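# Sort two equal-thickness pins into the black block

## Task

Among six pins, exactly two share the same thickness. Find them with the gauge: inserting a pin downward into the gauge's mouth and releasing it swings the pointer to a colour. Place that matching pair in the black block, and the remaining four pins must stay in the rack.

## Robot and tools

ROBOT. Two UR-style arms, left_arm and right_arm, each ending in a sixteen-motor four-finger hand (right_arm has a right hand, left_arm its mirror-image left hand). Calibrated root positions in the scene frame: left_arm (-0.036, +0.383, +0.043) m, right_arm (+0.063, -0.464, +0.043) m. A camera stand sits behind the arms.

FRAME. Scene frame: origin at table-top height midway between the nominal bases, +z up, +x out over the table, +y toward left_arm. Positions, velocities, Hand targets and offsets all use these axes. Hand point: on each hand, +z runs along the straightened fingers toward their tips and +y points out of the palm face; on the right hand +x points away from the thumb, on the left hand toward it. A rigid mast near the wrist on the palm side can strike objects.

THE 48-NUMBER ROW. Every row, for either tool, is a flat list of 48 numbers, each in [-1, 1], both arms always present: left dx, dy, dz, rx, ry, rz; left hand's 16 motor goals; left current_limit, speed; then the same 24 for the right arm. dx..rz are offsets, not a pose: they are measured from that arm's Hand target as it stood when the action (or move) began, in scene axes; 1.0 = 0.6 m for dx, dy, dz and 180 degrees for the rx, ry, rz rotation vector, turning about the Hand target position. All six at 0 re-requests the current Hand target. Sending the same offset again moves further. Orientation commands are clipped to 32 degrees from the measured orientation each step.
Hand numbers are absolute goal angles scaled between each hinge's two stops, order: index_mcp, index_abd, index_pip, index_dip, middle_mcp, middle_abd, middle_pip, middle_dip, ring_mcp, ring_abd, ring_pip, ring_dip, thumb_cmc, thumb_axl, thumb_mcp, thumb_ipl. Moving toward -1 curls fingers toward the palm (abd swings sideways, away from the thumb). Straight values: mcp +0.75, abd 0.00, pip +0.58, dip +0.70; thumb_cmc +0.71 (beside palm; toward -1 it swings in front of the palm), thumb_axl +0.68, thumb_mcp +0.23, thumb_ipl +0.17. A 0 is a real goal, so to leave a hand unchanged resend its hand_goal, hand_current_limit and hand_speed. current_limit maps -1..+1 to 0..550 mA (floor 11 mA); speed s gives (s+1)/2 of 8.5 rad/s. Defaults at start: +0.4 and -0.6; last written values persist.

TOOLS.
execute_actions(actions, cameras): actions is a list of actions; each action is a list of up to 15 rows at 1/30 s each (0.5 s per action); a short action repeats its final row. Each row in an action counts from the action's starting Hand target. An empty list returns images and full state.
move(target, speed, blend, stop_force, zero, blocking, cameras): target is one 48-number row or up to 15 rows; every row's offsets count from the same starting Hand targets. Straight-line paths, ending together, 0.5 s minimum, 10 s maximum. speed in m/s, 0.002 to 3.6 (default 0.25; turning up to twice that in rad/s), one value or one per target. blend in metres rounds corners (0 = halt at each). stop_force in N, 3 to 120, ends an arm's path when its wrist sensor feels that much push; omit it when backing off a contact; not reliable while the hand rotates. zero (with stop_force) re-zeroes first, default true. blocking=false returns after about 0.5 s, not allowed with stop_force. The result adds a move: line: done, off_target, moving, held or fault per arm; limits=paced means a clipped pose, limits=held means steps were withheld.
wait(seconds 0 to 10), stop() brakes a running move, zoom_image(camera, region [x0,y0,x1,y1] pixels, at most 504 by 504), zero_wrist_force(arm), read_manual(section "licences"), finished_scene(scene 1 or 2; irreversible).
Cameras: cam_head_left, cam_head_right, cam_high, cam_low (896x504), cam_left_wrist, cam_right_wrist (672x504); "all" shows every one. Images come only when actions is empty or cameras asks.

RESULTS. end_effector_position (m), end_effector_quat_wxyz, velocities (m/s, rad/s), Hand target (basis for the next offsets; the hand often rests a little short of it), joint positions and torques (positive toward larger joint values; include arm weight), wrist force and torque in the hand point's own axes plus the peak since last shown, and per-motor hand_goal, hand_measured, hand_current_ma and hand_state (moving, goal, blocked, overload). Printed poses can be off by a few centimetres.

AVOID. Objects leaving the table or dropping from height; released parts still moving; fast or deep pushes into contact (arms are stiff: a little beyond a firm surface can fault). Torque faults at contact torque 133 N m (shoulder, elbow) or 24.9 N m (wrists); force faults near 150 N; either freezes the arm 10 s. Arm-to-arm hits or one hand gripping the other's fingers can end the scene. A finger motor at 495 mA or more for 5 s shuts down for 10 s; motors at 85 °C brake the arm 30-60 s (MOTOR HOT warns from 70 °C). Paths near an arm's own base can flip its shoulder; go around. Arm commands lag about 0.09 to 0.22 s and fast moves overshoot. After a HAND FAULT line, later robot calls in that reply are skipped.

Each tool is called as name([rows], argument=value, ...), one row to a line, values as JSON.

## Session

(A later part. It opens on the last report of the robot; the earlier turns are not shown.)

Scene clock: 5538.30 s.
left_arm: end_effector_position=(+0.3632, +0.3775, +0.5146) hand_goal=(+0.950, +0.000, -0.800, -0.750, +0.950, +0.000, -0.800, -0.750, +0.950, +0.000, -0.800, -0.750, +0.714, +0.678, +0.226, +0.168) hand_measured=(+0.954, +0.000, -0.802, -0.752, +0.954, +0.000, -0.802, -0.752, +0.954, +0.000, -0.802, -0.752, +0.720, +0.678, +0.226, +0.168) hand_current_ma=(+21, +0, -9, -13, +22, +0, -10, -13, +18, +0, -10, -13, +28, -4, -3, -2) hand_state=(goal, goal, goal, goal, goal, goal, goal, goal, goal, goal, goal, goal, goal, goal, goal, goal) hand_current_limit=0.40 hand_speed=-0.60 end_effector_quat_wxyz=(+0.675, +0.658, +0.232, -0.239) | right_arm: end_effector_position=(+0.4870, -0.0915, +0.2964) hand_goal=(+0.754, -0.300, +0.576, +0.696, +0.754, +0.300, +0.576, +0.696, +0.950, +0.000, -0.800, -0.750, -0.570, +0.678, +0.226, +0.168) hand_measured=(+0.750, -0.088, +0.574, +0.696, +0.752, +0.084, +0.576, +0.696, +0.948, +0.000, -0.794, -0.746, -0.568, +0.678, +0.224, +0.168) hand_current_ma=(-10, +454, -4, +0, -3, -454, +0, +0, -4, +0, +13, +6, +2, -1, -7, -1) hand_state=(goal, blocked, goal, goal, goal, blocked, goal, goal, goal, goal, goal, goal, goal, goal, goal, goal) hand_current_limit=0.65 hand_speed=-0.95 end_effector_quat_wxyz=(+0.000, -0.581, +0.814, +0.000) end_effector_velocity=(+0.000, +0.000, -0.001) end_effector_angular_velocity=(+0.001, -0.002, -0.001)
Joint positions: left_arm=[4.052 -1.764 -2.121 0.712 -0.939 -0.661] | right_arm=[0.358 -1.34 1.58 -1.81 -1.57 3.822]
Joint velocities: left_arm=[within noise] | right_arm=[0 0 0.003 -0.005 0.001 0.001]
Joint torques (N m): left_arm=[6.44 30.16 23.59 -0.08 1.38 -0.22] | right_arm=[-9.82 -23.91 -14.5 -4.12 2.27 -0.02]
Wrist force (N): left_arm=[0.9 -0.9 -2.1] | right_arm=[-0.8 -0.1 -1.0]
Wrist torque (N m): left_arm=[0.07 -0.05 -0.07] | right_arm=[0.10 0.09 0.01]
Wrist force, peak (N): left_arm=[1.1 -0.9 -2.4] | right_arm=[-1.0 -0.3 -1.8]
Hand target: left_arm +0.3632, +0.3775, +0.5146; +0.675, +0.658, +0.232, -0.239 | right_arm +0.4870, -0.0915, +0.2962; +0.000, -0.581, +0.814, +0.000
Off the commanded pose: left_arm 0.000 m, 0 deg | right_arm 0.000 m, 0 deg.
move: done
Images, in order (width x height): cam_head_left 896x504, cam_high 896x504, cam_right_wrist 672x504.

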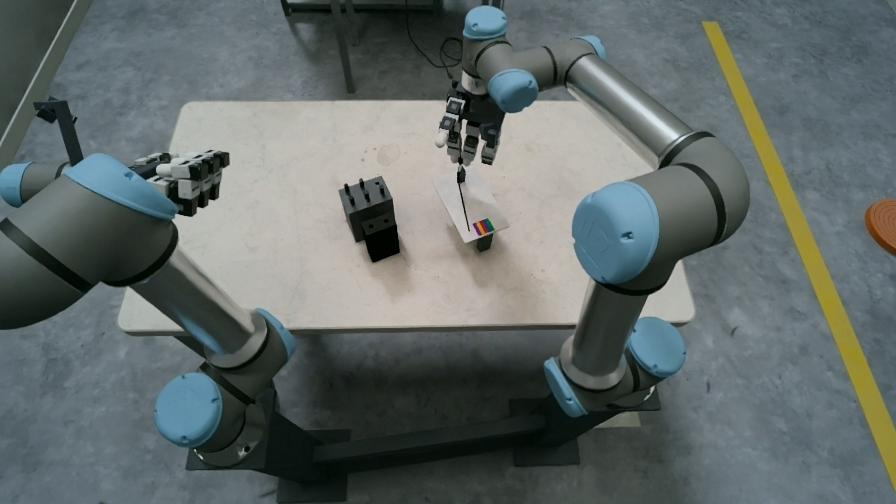

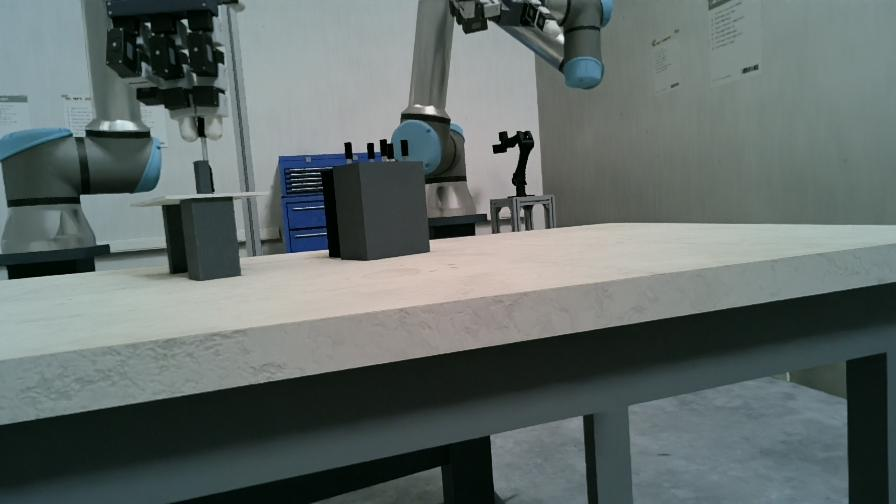

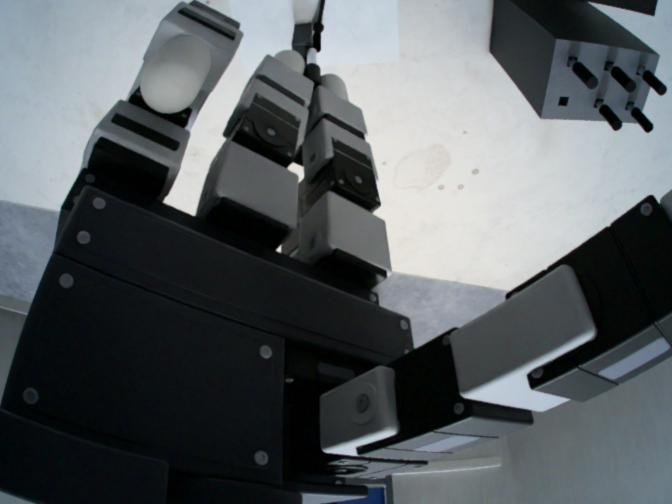

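move(target=[0,0,0,0,0,0, 0.95,0,-0.8,-0.75, 0.95,0,-0.8,-0.75, 0.95,0,-0.8,-0.75, 0.714,0.678,0.226,0.168, 0.4,-0.6, 0.0030,0.0011,0,0,0,0, 0.754,-0.3,0.576,0.696, 0.754,0.3,0.576,0.696, 0.95,0,-0.8,-0.75, -0.571,0.678,0.226,0.168, 0.65,-0.95], speed=0.02, cameras=["cam_right_wrist","cam_high","cam_left_wrist"])

zoom_image(camera="cam_right_wrist", region=[290, 20, 335, 65])

zoom_image(camera="cam_left_wrist", region=[180, 140, 250, 210])

Scene clock: 5549.60 s.
left_arm: end_effector_position=(+0.3632, +0.3775, +0.5146) hand_goal=(+0.950, +0.000, -0.800, -0.750, +0.950, +0.000, -0.800, -0.750, +0.950, +0.000, -0.800, -0.750, +0.714, +0.678, +0.226, +0.168) hand_measured=(+0.954, +0.000, -0.802, -0.752, +0.954, +0.000, -0.802, -0.752, +0.954, +0.000, -0.802, -0.752, +0.720, +0.678, +0.226, +0.168) hand_current_ma=(+21, +0, -9, -13, +22, +0, -10, -13, +18, +0, -10, -13, +28, -4, -3, -2) hand_state=(goal, goal, goal, goal, goal, goal, goal, goal, goal, goal, goal, goal, goal, goal, goal, goal) hand_current_limit=0.40 hand_speed=-0.60 end_effector_quat_wxyz=(+0.675, +0.658, +0.232, -0.239) | right_arm: end_effector_position=(+0.4886, -0.0909, +0.2962) hand_goal=(+0.754, -0.300, +0.576, +0.696, +0.754, +0.300, +0.576, +0.696, +0.950, +0.000, -0.800, -0.750, -0.570, +0.678, +0.226, +0.168) hand_measured=(+0.750, -0.088, +0.574, +0.696, +0.752, +0.084, +0.576, +0.696, +0.948, +0.000, -0.794, -0.746, -0.568, +0.678, +0.224, +0.168) hand_current_ma=(-10, +454, -4, +0, -3, -454, +0, +0, -4, +0, +13, +6, +2, -1, -7, -1) hand_state=(goal, blocked, goal, goal, goal, blocked, goal, goal, goal, goal, goal, goal, goal, goal, goal, goal) hand_current_limit=0.65 hand_speed=-0.95 end_effector_quat_wxyz=(+0.000, -0.581, +0.814, +0.000)
Joint positions: left_arm=[4.052 -1.764 -2.121 0.712 -0.939 -0.661] | right_arm=[0.358 -1.336 1.575 -1.81 -1.57 3.822]
Joint torques (N m): left_arm=[5.8 30.61 22.99 0.07 1.66 -0.02] | right_arm=[-8.64 -23.85 -27.91 -1.21 2.68 0.92]
Wrist force (N): left_arm=[1.1 -0.9 -2.0] | right_arm=[-0.6 -0.2 -1.1]
Wrist torque (N m): left_arm=[0.05 -0.07 -0.06] | right_arm=[0.10 0.06 0.02]
Wrist force, peak (N): left_arm=[1.0 -1.1 -2.3] | right_arm=[-0.8 -0.5 -1.5]
Hand target: left_arm +0.3632, +0.3775, +0.5146; +0.675, +0.658, +0.232, -0.239 | right_arm +0.4888, -0.0908, +0.2962; +0.000, -0.581, +0.814, +0.000
Off the commanded pose: left_arm 0.000 m, 0 deg | right_arm 0.000 m, 0 deg.
move: done
Images, in order (width x height): cam_high 896x504, cam_left_wrist 672x504, cam_right_wrist 672x504.

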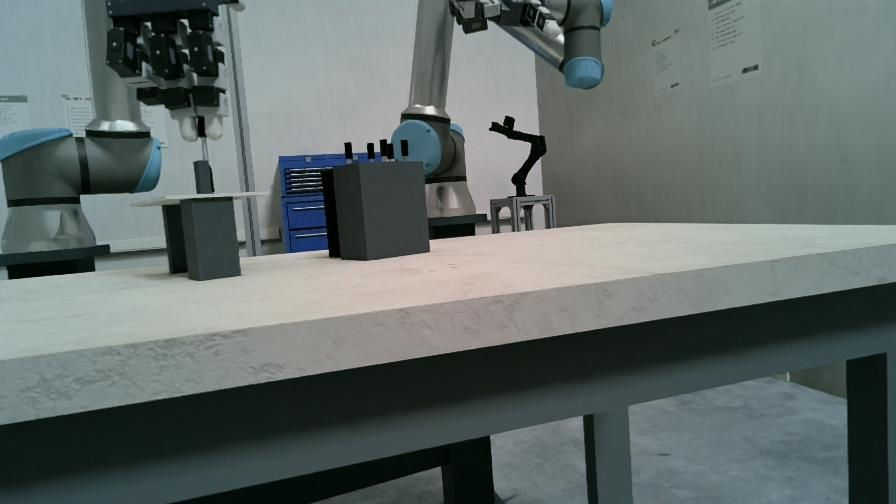

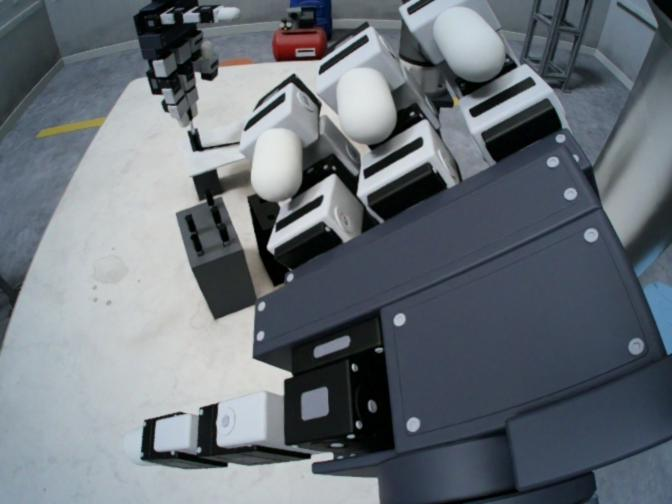

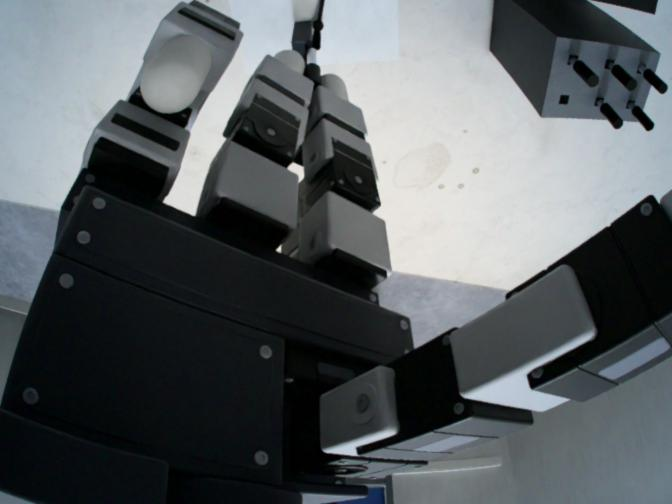

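Scaled by 11.200 from the camera's 672x504 image, which has a finer 960x720 frame.

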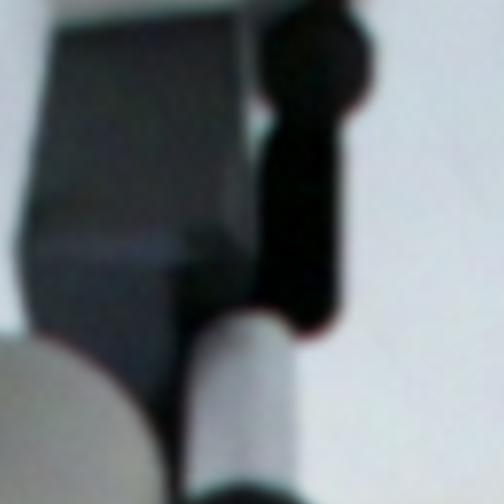

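Scaled by 7.200 from the camera's 672x504 image, which has a finer 960x720 frame.

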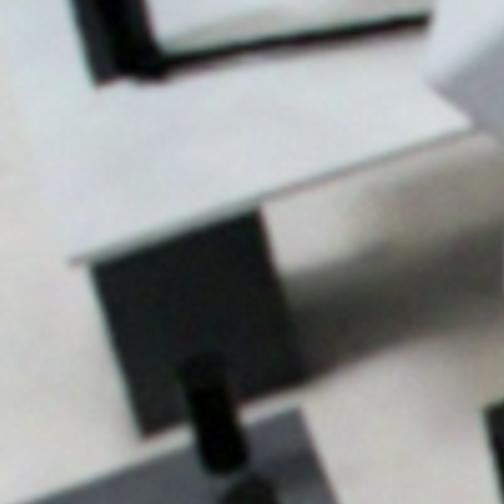

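move(target=[0,0,0,0,0,0, 0.95,0,-0.8,-0.75, 0.95,0,-0.8,-0.75, 0.95,0,-0.8,-0.75, 0.714,0.678,0.226,0.168, 0.4,-0.6, 0,0,-0.0345,0,0,0, 0.754,-0.3,0.576,0.696, 0.754,0.3,0.576,0.696, 0.95,0,-0.8,-0.75, -0.571,0.678,0.226,0.168, 0.65,-0.95], speed=0.007, stop_force=14, cameras=["cam_right_wrist","cam_high","cam_head_left","cam_head_right"])

zoom_image(camera="cam_head_left", region=[468, 212, 500, 240])

zoom_image(camera="cam_high", region=[170, 120, 240, 200])

Scene clock: 5558.53 s.
left_arm: end_effector_position=(+0.3632, +0.3775, +0.5146) hand_goal=(+0.950, +0.000, -0.800, -0.750, +0.950, +0.000, -0.800, -0.750, +0.950, +0.000, -0.800, -0.750, +0.714, +0.678, +0.226, +0.168) hand_measured=(+0.954, +0.000, -0.802, -0.752, +0.954, +0.000, -0.802, -0.752, +0.954, +0.000, -0.802, -0.752, +0.720, +0.678, +0.226, +0.168) hand_current_ma=(+21, +0, -9, -13, +22, +0, -10, -13, +18, +0, -10, -13, +28, -4, -3, -2) hand_state=(goal, goal, goal, goal, goal, goal, goal, goal, goal, goal, goal, goal, goal, goal, goal, goal) hand_current_limit=0.40 hand_speed=-0.60 end_effector_quat_wxyz=(+0.675, +0.658, +0.232, -0.239) | right_arm: end_effector_position=(+0.4888, -0.0908, +0.2756) hand_goal=(+0.754, -0.300, +0.576, +0.696, +0.754, +0.300, +0.576, +0.696, +0.950, +0.000, -0.800, -0.750, -0.570, +0.678, +0.226, +0.168) hand_measured=(+0.754, -0.090, +0.574, +0.696, +0.748, +0.086, +0.572, +0.694, +0.948, +0.000, -0.794, -0.746, -0.568, +0.678, +0.224, +0.168) hand_current_ma=(-2, +454, -2, +0, -15, -454, -8, -3, -4, +0, +13, +6, +2, -1, -8, -1) hand_state=(goal, blocked, goal, goal, goal, blocked, goal, goal, goal, goal, goal, goal, goal, goal, goal, goal) hand_current_limit=0.65 hand_speed=-0.95 end_effector_quat_wxyz=(+0.000, -0.581, +0.814, +0.000)
Joint positions: left_arm=[4.052 -1.764 -2.121 0.712 -0.939 -0.661] | right_arm=[0.358 -1.322 1.613 -1.861 -1.57 3.822]
Joint torques (N m): left_arm=[6.6 29.61 21.88 0.04 1.49 0.02] | right_arm=[7.67 -22.23 -13.62 -3.71 0.39 0.73]
Wrist force (N): left_arm=[1.1 -0.7 -2.4] | right_arm=[-0.4 -0.5 -3.6]
Wrist torque (N m): left_arm=[0.11 -0.07 -0.05] | right_arm=[0.28 0.17 0.02]
Wrist force, peak (N): left_arm=[1.1 -0.9 -2.4] | right_arm=[0.4 -1.4 -12.8]
Hand target: left_arm +0.3632, +0.3775, +0.5146; +0.675, +0.658, +0.232, -0.239 | right_arm +0.4888, -0.0908, +0.2755; +0.000, -0.581, +0.814, +0.000
Off the commanded pose: left_arm 0.000 m, 0 deg | right_arm 0.000 m, 0 deg.
move: done
Images, in order (width x height): cam_head_left 896x504, cam_head_right 896x504, cam_high 896x504, cam_right_wrist 672x504.

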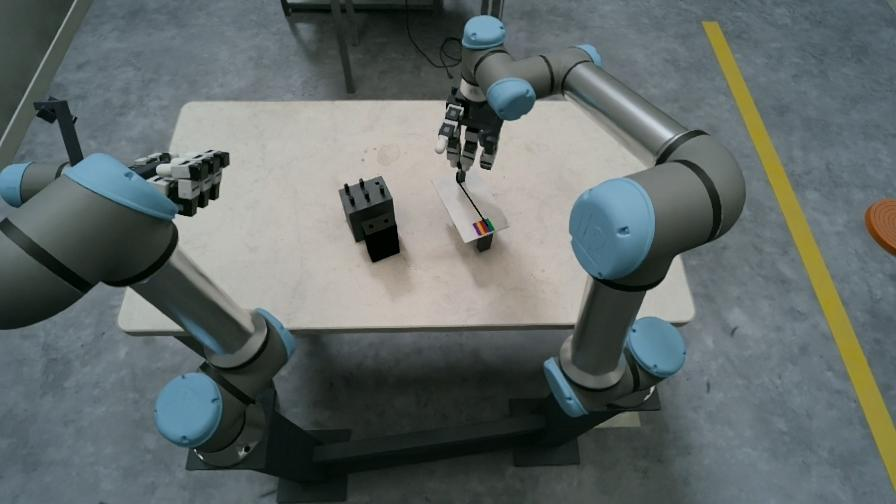

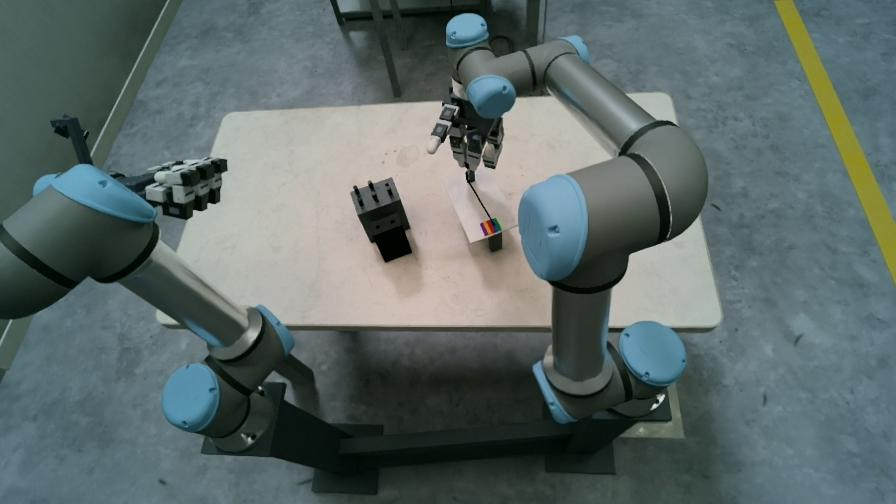

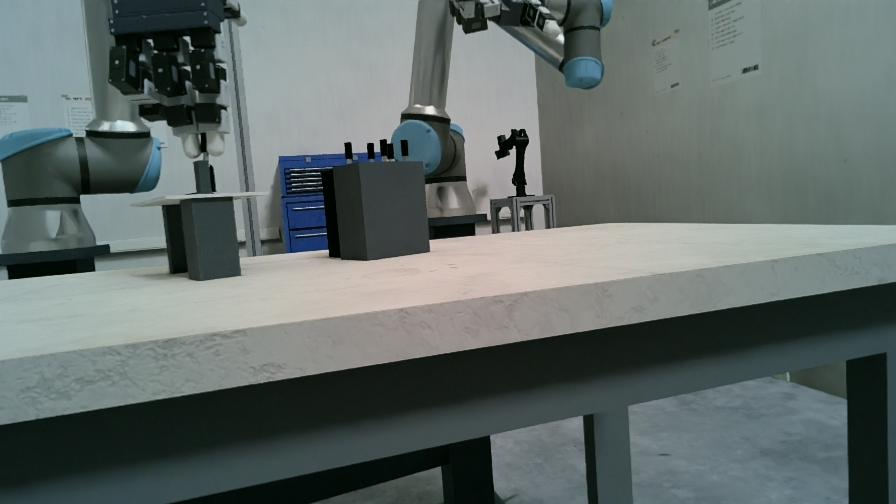

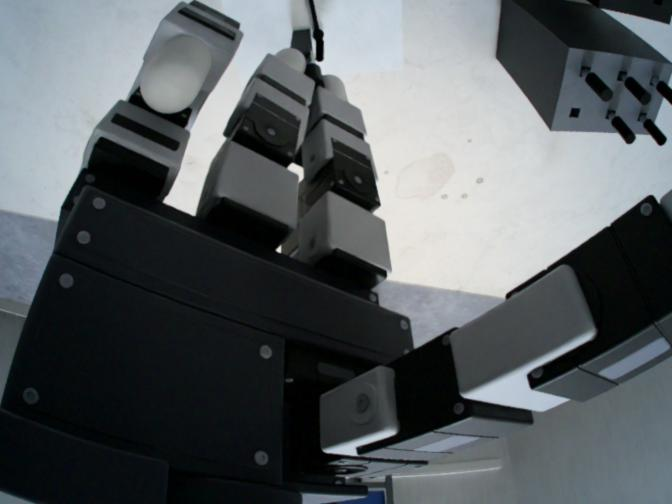

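Scaled by 15.750.

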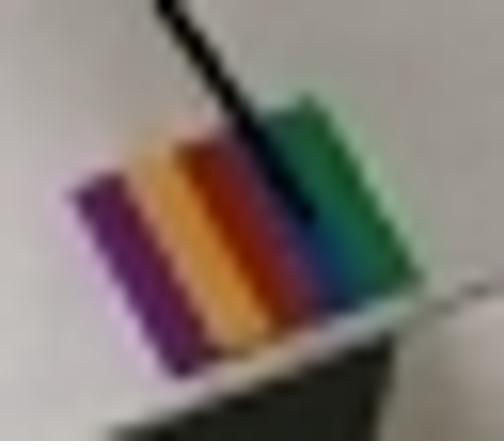

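Scaled by 6.300.

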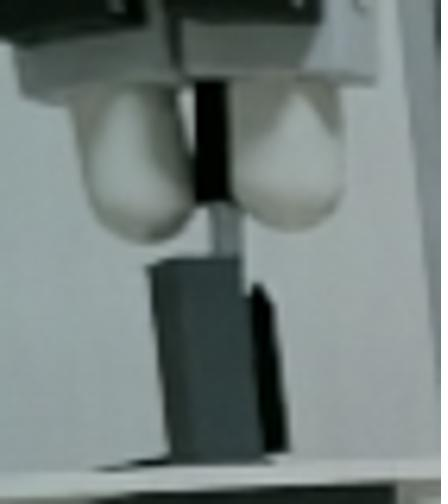

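move(target=[0,0,0,0,0,0, 0.95,0,-0.8,-0.75, 0.95,0,-0.8,-0.75, 0.95,0,-0.8,-0.75, 0.714,0.678,0.226,0.168, 0.4,-0.6, 0,0,0.001,0,0,0, 0.754,-0.05,0.576,0.696, 0.754,0.05,0.576,0.696, 0.95,0,-0.8,-0.75, -0.571,0.678,0.226,0.168, 0.5,-0.85], speed=0.02)

move(target=[0,0,0,0,0,0, 0.95,0,-0.8,-0.75, 0.95,0,-0.8,-0.75, 0.95,0,-0.8,-0.75, 0.714,0.678,0.226,0.168, 0.4,-0.6, 0,0,0,0,0,0, 0.754,-0.01,0.576,0.696, 0.754,0.01,0.576,0.696, 0.95,0,-0.8,-0.75, -0.571,0.678,0.226,0.168, 0.5,-0.85], speed=0.02, cameras=["cam_high","cam_head_left"])

zoom_image(camera="cam_high", region=[165, 120, 235, 200])

zoom_image(camera="cam_head_left", region=[468, 212, 500, 240])

Scene clock: 5566.03 s.
left_arm: end_effector_position=(+0.3632, +0.3775, +0.5146) hand_goal=(+0.950, +0.000, -0.800, -0.750, +0.950, +0.000, -0.800, -0.750, +0.950, +0.000, -0.800, -0.750, +0.714, +0.678, +0.226, +0.168) hand_measured=(+0.954, +0.000, -0.802, -0.752, +0.954, +0.000, -0.802, -0.752, +0.954, +0.000, -0.802, -0.752, +0.720, +0.678, +0.226, +0.168) hand_current_ma=(+21, +0, -9, -13, +22, +0, -10, -13, +18, +0, -10, -13, +28, -4, -3, -2) hand_state=(goal, goal, goal, goal, goal, goal, goal, goal, goal, goal, goal, goal, goal, goal, goal, goal) hand_current_limit=0.40 hand_speed=-0.60 end_effector_quat_wxyz=(+0.675, +0.658, +0.232, -0.239) | right_arm: end_effector_position=(+0.4888, -0.0908, +0.2761) hand_goal=(+0.754, -0.050, +0.576, +0.696, +0.754, +0.050, +0.576, +0.696, +0.950, +0.000, -0.800, -0.750, -0.570, +0.678, +0.226, +0.168) hand_measured=(+0.754, -0.052, +0.574, +0.696, +0.754, +0.052, +0.574, +0.694, +0.948, +0.000, -0.794, -0.746, -0.568, +0.678, +0.224, +0.168) hand_current_ma=(-2, -5, -2, +0, -1, +2, -2, -3, -4, +0, +13, +6, +2, -1, -8, -1) hand_state=(goal, goal, goal, goal, goal, moving, goal, goal, goal, goal, goal, goal, goal, goal, goal, goal) hand_current_limit=0.50 hand_speed=-0.85 end_effector_quat_wxyz=(+0.000, -0.581, +0.814, +0.000)
Joint positions: left_arm=[4.052 -1.764 -2.121 0.712 -0.939 -0.661] | right_arm=[0.358 -1.323 1.612 -1.86 -1.57 3.822]
Joint torques (N m): left_arm=[5.78 29.99 23.55 -0.1 1.76 -0.03] | right_arm=[9.08 -38.37 -25.77 -0.96 -0.36 0.77]
Wrist force (N): left_arm=[1.2 -0.7 -2.0] | right_arm=[-0.1 -0.4 -2.1]
Wrist torque (N m): left_arm=[0.07 -0.07 -0.05] | right_arm=[0.19 0.08 0.05]
Wrist force, peak (N): left_arm=[0.9 -0.8 -2.4] | right_arm=[-1.1 -0.5 -6.1]
Hand target: left_arm +0.3632, +0.3775, +0.5146; +0.675, +0.658, +0.232, -0.239 | right_arm +0.4888, -0.0908, +0.2761; +0.000, -0.581, +0.814, +0.000
Off the commanded pose: left_arm 0.000 m, 0 deg | right_arm 0.000 m, 0 deg.
move: done

Scene clock: 5566.53 s.
left_arm: end_effector_position=(+0.3632, +0.3775, +0.5146) hand_goal=(+0.950, +0.000, -0.800, -0.750, +0.950, +0.000, -0.800, -0.750, +0.950, +0.000, -0.800, -0.750, +0.714, +0.678, +0.226, +0.168) hand_measured=(+0.954, +0.000, -0.802, -0.752, +0.954, +0.000, -0.802, -0.752, +0.954, +0.000, -0.802, -0.752, +0.720, +0.678, +0.226, +0.168) hand_current_ma=(+21, +0, -9, -13, +22, +0, -10, -13, +18, +0, -10, -13, +28, -4, -3, -2) hand_state=(goal, goal, goal, goal, goal, goal, goal, goal, goal, goal, goal, goal, goal, goal, goal, goal) hand_current_limit=0.40 hand_speed=-0.60 end_effector_quat_wxyz=(+0.675, +0.658, +0.232, -0.239) | right_arm: end_effector_position=(+0.4888, -0.0908, +0.2762) hand_goal=(+0.754, -0.010, +0.576, +0.696, +0.754, +0.010, +0.576, +0.696, +0.950, +0.000, -0.800, -0.750, -0.570, +0.678, +0.226, +0.168) hand_measured=(+0.754, -0.012, +0.574, +0.696, +0.754, +0.032, +0.576, +0.694, +0.948, +0.000, -0.794, -0.746, -0.568, +0.678, +0.224, +0.168) hand_current_ma=(-2, -5, -2, +0, +0, +57, -1, -3, -4, +0, +13, +6, +2, -1, -8, -1) hand_state=(goal, goal, goal, goal, goal, blocked, goal, goal, goal, goal, goal, goal, goal, goal, goal, goal) hand_current_limit=0.50 hand_speed=-0.85 end_effector_quat_wxyz=(+0.000, -0.581, +0.814, +0.000)
Joint positions: left_arm=[4.052 -1.764 -2.121 0.712 -0.939 -0.661] | right_arm=[0.358 -1.323 1.612 -1.859 -1.57 3.822]
Joint torques (N m): left_arm=[5.49 30.63 23.06 -0.02 1.56 -0.04] | right_arm=[8.75 -35.76 -23.13 -0.9 -0.35 0.55]
Wrist force (N): left_arm=[0.9 -0.8 -2.0] | right_arm=[-0.6 -0.6 -5.4]
Wrist torque (N m): left_arm=[0.07 -0.05 -0.08] | right_arm=[0.38 0.13 -0.01]
Wrist force, peak (N): left_arm=[1.1 -0.8 -2.4] | right_arm=[-0.3 -0.5 -5.8]
Hand target: left_arm +0.3632, +0.3775, +0.5146; +0.675, +0.658, +0.232, -0.239 | right_arm +0.4888, -0.0908, +0.2761; +0.000, -0.581, +0.814, +0.000
Off the commanded pose: left_arm 0.000 m, 0 deg | right_arm 0.000 m, 0 deg.
move: done
Images, in order (width x height): cam_head_left 896x504, cam_high 896x504.

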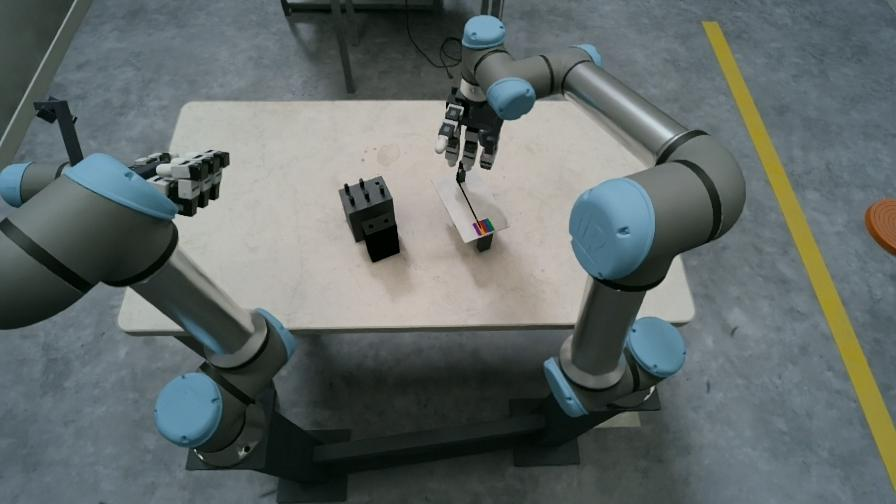

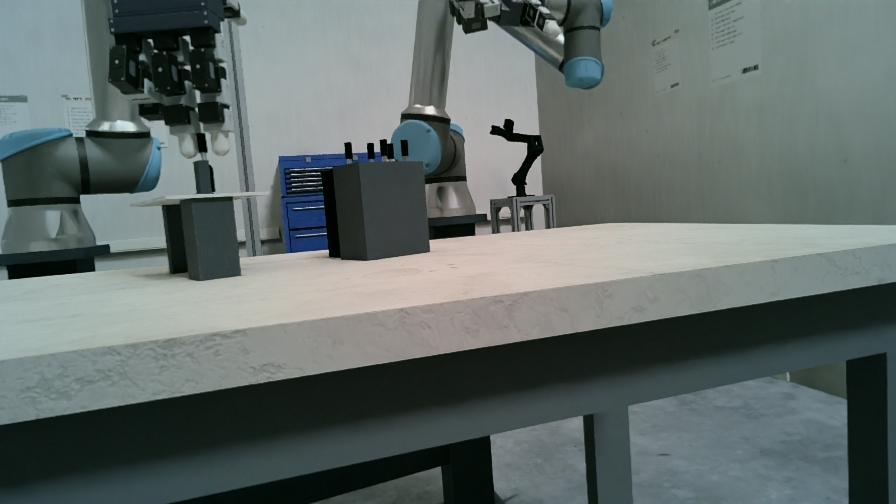

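Scaled by 6.300.

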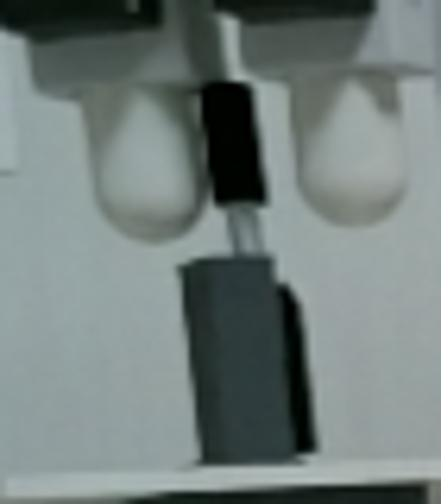

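Scaled by 15.750.

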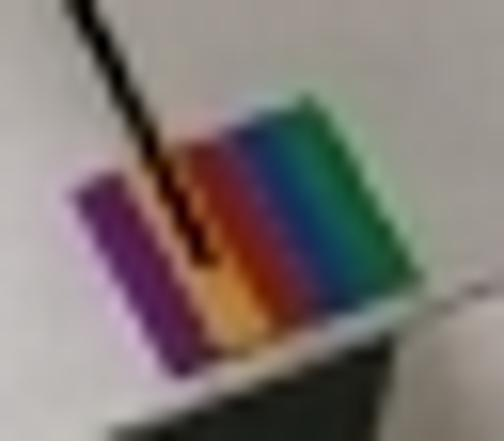

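move(target=[0,0,0,0,0,0, 0.95,0,-0.8,-0.75, 0.95,0,-0.8,-0.75, 0.95,0,-0.8,-0.75, 0.714,0.678,0.226,0.168, 0.4,-0.6, 0.0016,-0.0045,0.0005,0,0,0, 0.754,-0.01,0.576,0.696, 0.754,0.01,0.576,0.696, 0.95,0,-0.8,-0.75, -0.571,0.678,0.226,0.168, 0.5,-0.85], speed=0.02, cameras=["cam_high","cam_head_left","cam_right_wrist"])

zoom_image(camera="cam_high", region=[165, 120, 235, 200])

zoom_image(camera="cam_head_left", region=[468, 212, 500, 240])

zoom_image(camera="cam_right_wrist", region=[270, 10, 360, 100])

Scene clock: 5574.83 s.
left_arm: end_effector_position=(+0.3632, +0.3775, +0.5146) hand_goal=(+0.950, +0.000, -0.800, -0.750, +0.950, +0.000, -0.800, -0.750, +0.950, +0.000, -0.800, -0.750, +0.714, +0.678, +0.226, +0.168) hand_measured=(+0.954, +0.000, -0.802, -0.752, +0.954, +0.000, -0.802, -0.752, +0.954, +0.000, -0.802, -0.752, +0.720, +0.678, +0.226, +0.168) hand_current_ma=(+21, +0, -9, -13, +22, +0, -10, -13, +18, +0, -10, -13, +28, -4, -3, -2) hand_state=(goal, goal, goal, goal, goal, goal, goal, goal, goal, goal, goal, goal, goal, goal, goal, goal) hand_current_limit=0.40 hand_speed=-0.60 end_effector_quat_wxyz=(+0.675, +0.658, +0.232, -0.239) | right_arm: end_effector_position=(+0.4897, -0.0934, +0.2764) hand_goal=(+0.754, -0.010, +0.576, +0.696, +0.754, +0.010, +0.576, +0.696, +0.950, +0.000, -0.800, -0.750, -0.570, +0.678, +0.226, +0.168) hand_measured=(+0.754, -0.012, +0.574, +0.696, +0.752, +0.014, +0.576, +0.694, +0.948, +0.000, -0.794, -0.746, -0.568, +0.678, +0.224, +0.168) hand_current_ma=(-2, -5, -2, +0, -4, +8, -1, -3, -4, +0, +13, +6, +2, -1, -8, -1) hand_state=(goal, goal, goal, goal, goal, goal, goal, goal, goal, goal, goal, goal, goal, goal, goal, goal) hand_current_limit=0.50 hand_speed=-0.85 end_effector_quat_wxyz=(+0.000, -0.581, +0.814, +0.000)
Joint positions: left_arm=[4.052 -1.764 -2.121 0.712 -0.939 -0.661] | right_arm=[0.354 -1.324 1.613 -1.859 -1.57 3.818]
Joint torques (N m): left_arm=[5.8 30.54 24.21 0.19 1.73 0.25] | right_arm=[-11.54 -39.44 -14.06 -1.16 -1.42 -1.36]
Wrist force (N): left_arm=[1.0 -0.6 -2.0] | right_arm=[-0.6 -0.5 -1.6]
Wrist torque (N m): left_arm=[0.09 -0.06 -0.06] | right_arm=[0.08 0.09 0.00]
Wrist force, peak (N): left_arm=[1.2 -0.6 -2.5] | right_arm=[-0.8 -0.3 -6.1]
Hand target: left_arm +0.3632, +0.3775, +0.5146; +0.675, +0.658, +0.232, -0.239 | right_arm +0.4897, -0.0935, +0.2764; +0.000, -0.581, +0.814, +0.000
Off the commanded pose: left_arm 0.000 m, 0 deg | right_arm 0.000 m, 0 deg.
move: done
Images, in order (width x height): cam_head_left 896x504, cam_high 896x504, cam_right_wrist 672x504.

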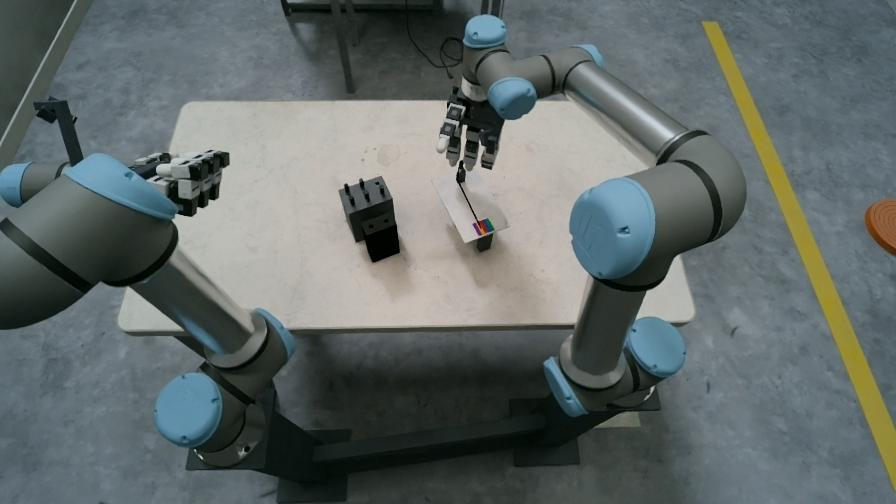

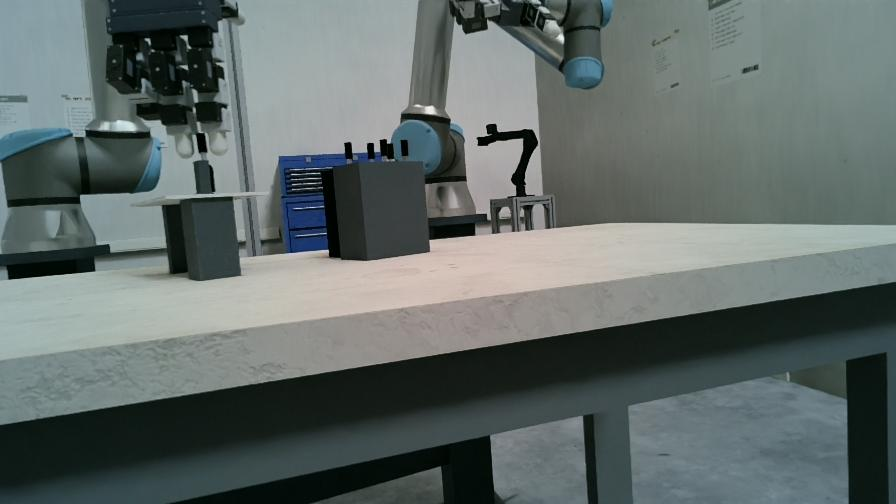

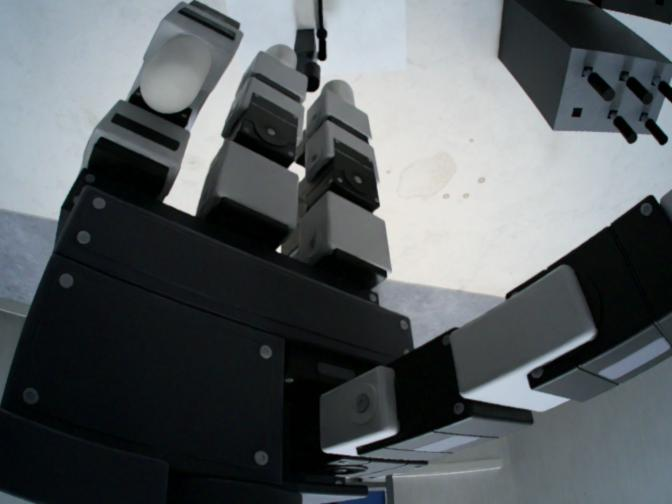

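Scaled by 6.300.

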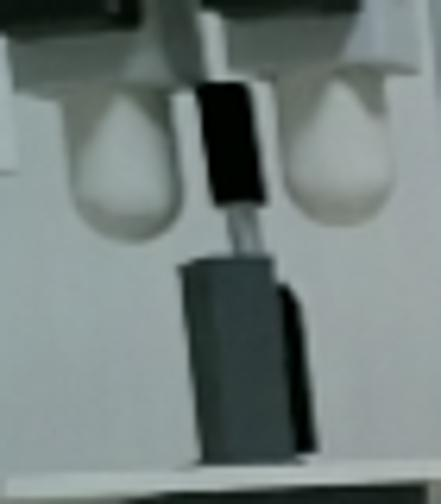

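Scaled by 15.750.

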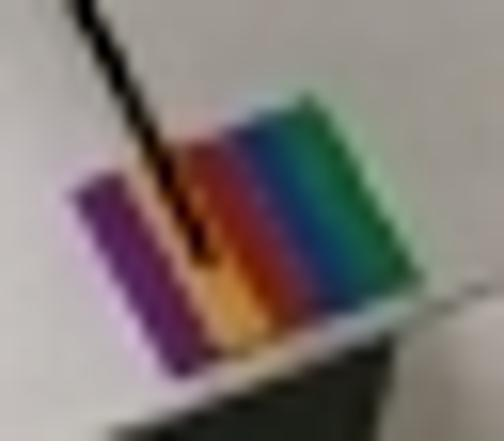

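Scaled by 5.600 from the camera's 672x504 image, which has a finer 960x720 frame.

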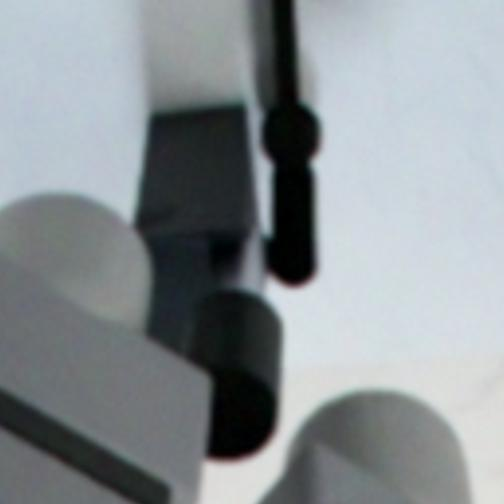

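move(target=[0,0,0,0,0,0, 0.95,0,-0.8,-0.75, 0.95,0,-0.8,-0.75, 0.95,0,-0.8,-0.75, 0.714,0.678,0.226,0.168, 0.4,-0.6, 0,0,-0.0005,0,0,0, 0.754,-0.06,0.576,0.696, 0.754,0.06,0.576,0.696, 0.95,0,-0.8,-0.75, -0.571,0.678,0.226,0.168, 0.5,-0.85], speed=0.02)

move(target=[0,0,0,0,0,0, 0.95,0,-0.8,-0.75, 0.95,0,-0.8,-0.75, 0.95,0,-0.8,-0.75, 0.714,0.678,0.226,0.168, 0.4,-0.6, 0,0,0,0,0,0, 0.754,-0.3,0.576,0.696, 0.754,0.3,0.576,0.696, 0.95,0,-0.8,-0.75, -0.571,0.678,0.226,0.168, 0.65,-0.95], speed=0.02)

wait(seconds=1, cameras=["cam_high","cam_right_wrist"])

zoom_image(camera="cam_high", region=[165, 120, 235, 200])

Scene clock: 5587.13 s.
left_arm: end_effector_position=(+0.3632, +0.3775, +0.5146) hand_goal=(+0.950, +0.000, -0.800, -0.750, +0.950, +0.000, -0.800, -0.750, +0.950, +0.000, -0.800, -0.750, +0.714, +0.678, +0.226, +0.168) hand_measured=(+0.954, +0.000, -0.802, -0.752, +0.954, +0.000, -0.802, -0.752, +0.954, +0.000, -0.802, -0.752, +0.720, +0.678, +0.226, +0.168) hand_current_ma=(+21, +0, -9, -13, +22, +0, -10, -13, +18, +0, -10, -13, +28, -4, -3, -2) hand_state=(goal, goal, goal, goal, goal, goal, goal, goal, goal, goal, goal, goal, goal, goal, goal, goal) hand_current_limit=0.40 hand_speed=-0.60 end_effector_quat_wxyz=(+0.675, +0.658, +0.232, -0.239) | right_arm: end_effector_position=(+0.4897, -0.0935, +0.2762) hand_goal=(+0.754, -0.060, +0.576, +0.696, +0.754, +0.060, +0.576, +0.696, +0.950, +0.000, -0.800, -0.750, -0.570, +0.678, +0.226, +0.168) hand_measured=(+0.754, -0.056, +0.574, +0.696, +0.752, +0.056, +0.576, +0.694, +0.948, +0.000, -0.794, -0.746, -0.568, +0.678, +0.224, +0.168) hand_current_ma=(-2, +6, -2, +0, -4, -6, -1, -3, -4, +0, +13, +6, +2, -1, -8, -1) hand_state=(goal, goal, goal, goal, goal, goal, goal, goal, goal, goal, goal, goal, goal, goal, goal, goal) hand_current_limit=0.50 hand_speed=-0.85 end_effector_quat_wxyz=(+0.000, -0.581, +0.814, +0.000)
Joint positions: left_arm=[4.052 -1.764 -2.121 0.712 -0.939 -0.661] | right_arm=[0.353 -1.324 1.614 -1.86 -1.57 3.817]
Joint torques (N m): left_arm=[6.39 29.23 22.41 -0.03 1.78 0.09] | right_arm=[-10.61 -23.28 -14.15 -3.98 -2.31 -1.33]
Wrist force (N): left_arm=[1.1 -0.6 -2.1] | right_arm=[-0.5 -0.3 -1.0]
Wrist torque (N m): left_arm=[0.10 -0.07 -0.06] | right_arm=[0.07 0.06 0.02]
Wrist force, peak (N): left_arm=[1.3 -1.0 -2.2] | right_arm=[-0.8 -0.5 -1.7]
Hand target: left_arm +0.3632, +0.3775, +0.5146; +0.675, +0.658, +0.232, -0.239 | right_arm +0.4897, -0.0935, +0.2761; +0.000, -0.581, +0.814, +0.000
Off the commanded pose: left_arm 0.000 m, 0 deg | right_arm 0.000 m, 0 deg.
move: done

Scene clock: 5587.63 s.
left_arm: end_effector_position=(+0.3632, +0.3775, +0.5146) hand_goal=(+0.950, +0.000, -0.800, -0.750, +0.950, +0.000, -0.800, -0.750, +0.950, +0.000, -0.800, -0.750, +0.714, +0.678, +0.226, +0.168) hand_measured=(+0.954, +0.000, -0.802, -0.752, +0.954, +0.000, -0.802, -0.752, +0.954, +0.000, -0.802, -0.752, +0.720, +0.678, +0.226, +0.168) hand_current_ma=(+21, +0, -9, -13, +22, +0, -10, -13, +18, +0, -10, -13, +28, -4, -3, -2) hand_state=(goal, goal, goal, goal, goal, goal, goal, goal, goal, goal, goal, goal, goal, goal, goal, goal) hand_current_limit=0.40 hand_speed=-0.60 end_effector_quat_wxyz=(+0.675, +0.658, +0.232, -0.239) | right_arm: end_effector_position=(+0.4897, -0.0935, +0.2761) hand_goal=(+0.754, -0.300, +0.576, +0.696, +0.754, +0.300, +0.576, +0.696, +0.950, +0.000, -0.800, -0.750, -0.570, +0.678, +0.226, +0.168) hand_measured=(+0.754, -0.088, +0.574, +0.696, +0.754, +0.080, +0.576, +0.694, +0.948, +0.000, -0.794, -0.746, -0.568, +0.678, +0.224, +0.168) hand_current_ma=(-2, +204, -2, +0, -1, -231, -1, -2, -4, +0, +13, +6, +2, -1, -8, -1) hand_state=(goal, moving, goal, goal, goal, moving, goal, goal, goal, goal, goal, goal, goal, goal, goal, goal) hand_current_limit=0.65 hand_speed=-0.95 end_effector_quat_wxyz=(+0.000, -0.581, +0.814, +0.000)
Joint positions: left_arm=[4.052 -1.764 -2.121 0.712 -0.939 -0.661] | right_arm=[0.353 -1.324 1.614 -1.86 -1.57 3.817]
Joint torques (N m): left_arm=[6.39 29.6 21.98 -0.06 1.84 0.25] | right_arm=[-9.98 -22.85 -14.31 -3.95 -2.25 -1.29]
Wrist force (N): left_arm=[1.2 -0.7 -2.0] | right_arm=[-0.2 -0.6 -1.2]
Wrist torque (N m): left_arm=[0.07 -0.08 -0.05] | right_arm=[0.07 0.09 0.05]
Wrist force, peak (N): left_arm=[1.3 -0.7 -2.3] | right_arm=[-0.2 -0.6 -1.7]
Hand target: left_arm +0.3632, +0.3775, +0.5146; +0.675, +0.658, +0.232, -0.239 | right_arm +0.4897, -0.0935, +0.2761; +0.000, -0.581, +0.814, +0.000
Off the commanded pose: left_arm 0.000 m, 0 deg | right_arm 0.000 m, 0 deg.
move: done

Scene clock: 5588.63 s.
left_arm: end_effector_position=(+0.3632, +0.3775, +0.5146) hand_goal=(+0.950, +0.000, -0.800, -0.750, +0.950, +0.000, -0.800, -0.750, +0.950, +0.000, -0.800, -0.750, +0.714, +0.678, +0.226, +0.168) hand_measured=(+0.954, +0.000, -0.802, -0.752, +0.954, +0.000, -0.802, -0.752, +0.954, +0.000, -0.802, -0.752, +0.720, +0.678, +0.226, +0.168) hand_current_ma=(+21, +0, -9, -13, +22, +0, -10, -13, +18, +0, -10, -13, +28, -4, -3, -2) hand_state=(goal, goal, goal, goal, goal, goal, goal, goal, goal, goal, goal, goal, goal, goal, goal, goal) hand_current_limit=0.40 hand_speed=-0.60 end_effector_quat_wxyz=(+0.675, +0.658, +0.232, -0.239) | right_arm: end_effector_position=(+0.4897, -0.0935, +0.2761) hand_goal=(+0.754, -0.300, +0.576, +0.696, +0.754, +0.300, +0.576, +0.696, +0.950, +0.000, -0.800, -0.750, -0.570, +0.678, +0.226, +0.168) hand_measured=(+0.754, -0.092, +0.574, +0.696, +0.754, +0.084, +0.576, +0.694, +0.948, +0.000, -0.794, -0.746, -0.568, +0.678, +0.224, +0.168) hand_current_ma=(-2, +454, -2, +0, +0, -454, -1, -2, -4, +0, +13, +6, +2, -1, -8, -1) hand_state=(goal, blocked, goal, goal, goal, blocked, goal, goal, goal, goal, goal, goal, goal, goal, goal, goal) hand_current_limit=0.65 hand_speed=-0.95 end_effector_quat_wxyz=(+0.000, -0.581, +0.814, +0.000)
Joint positions: left_arm=[4.052 -1.764 -2.121 0.712 -0.939 -0.661] | right_arm=[0.353 -1.324 1.614 -1.86 -1.57 3.817]
Joint torques (N m): left_arm=[6.24 29.99 23.19 0.11 1.86 0.05] | right_arm=[-7.87 -25.18 -14.89 -3.87 -2.19 -1.29]
Wrist force (N): left_arm=[1.0 -0.8 -1.7] | right_arm=[-0.6 -0.5 -0.9]
Wrist torque (N m): left_arm=[0.04 -0.05 -0.06] | right_arm=[0.07 0.11 0.01]
Wrist force, peak (N): left_arm=[1.1 -0.8 -2.4] | right_arm=[-0.4 -0.4 -1.2]
Hand target: left_arm +0.3632, +0.3775, +0.5146; +0.675, +0.658, +0.232, -0.239 | right_arm +0.4897, -0.0935, +0.2761; +0.000, -0.581, +0.814, +0.000
Off the commanded pose: left_arm 0.000 m, 0 deg | right_arm 0.000 m, 0 deg.
wait: 1.00 s; at rest by 0.17 s
Images, in order (width x height): cam_high 896x504, cam_right_wrist 672x504.

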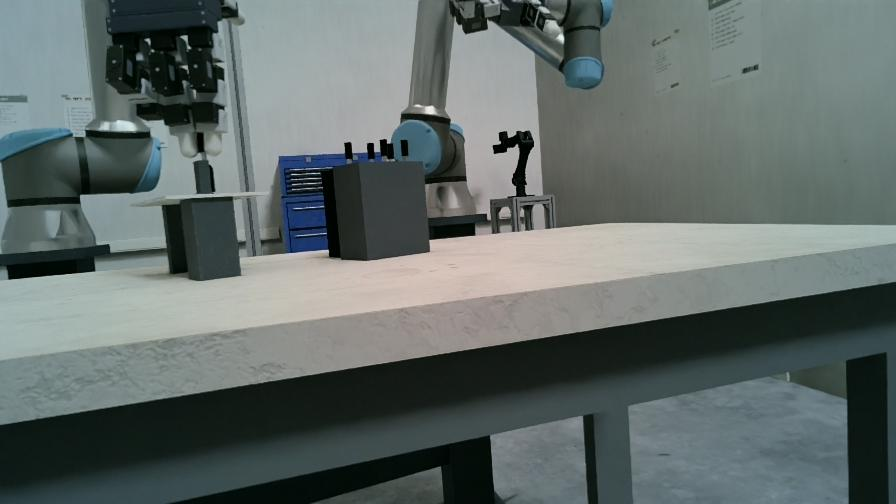

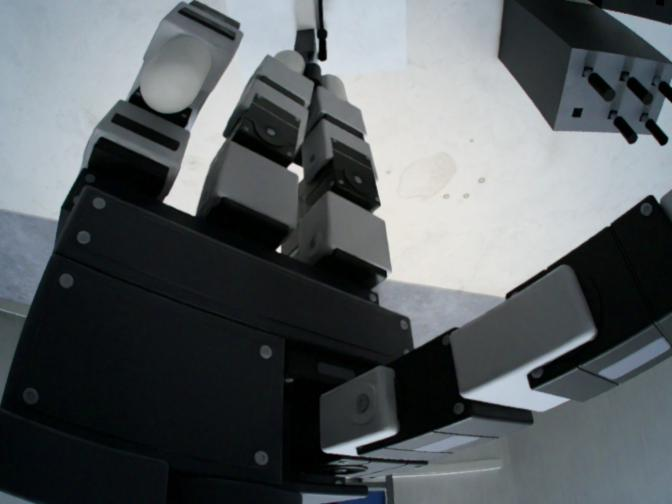

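Scaled by 6.300.

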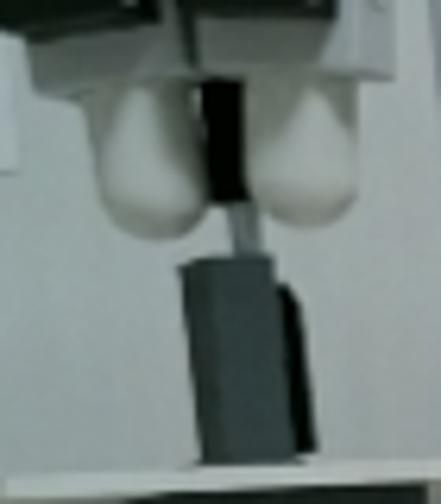

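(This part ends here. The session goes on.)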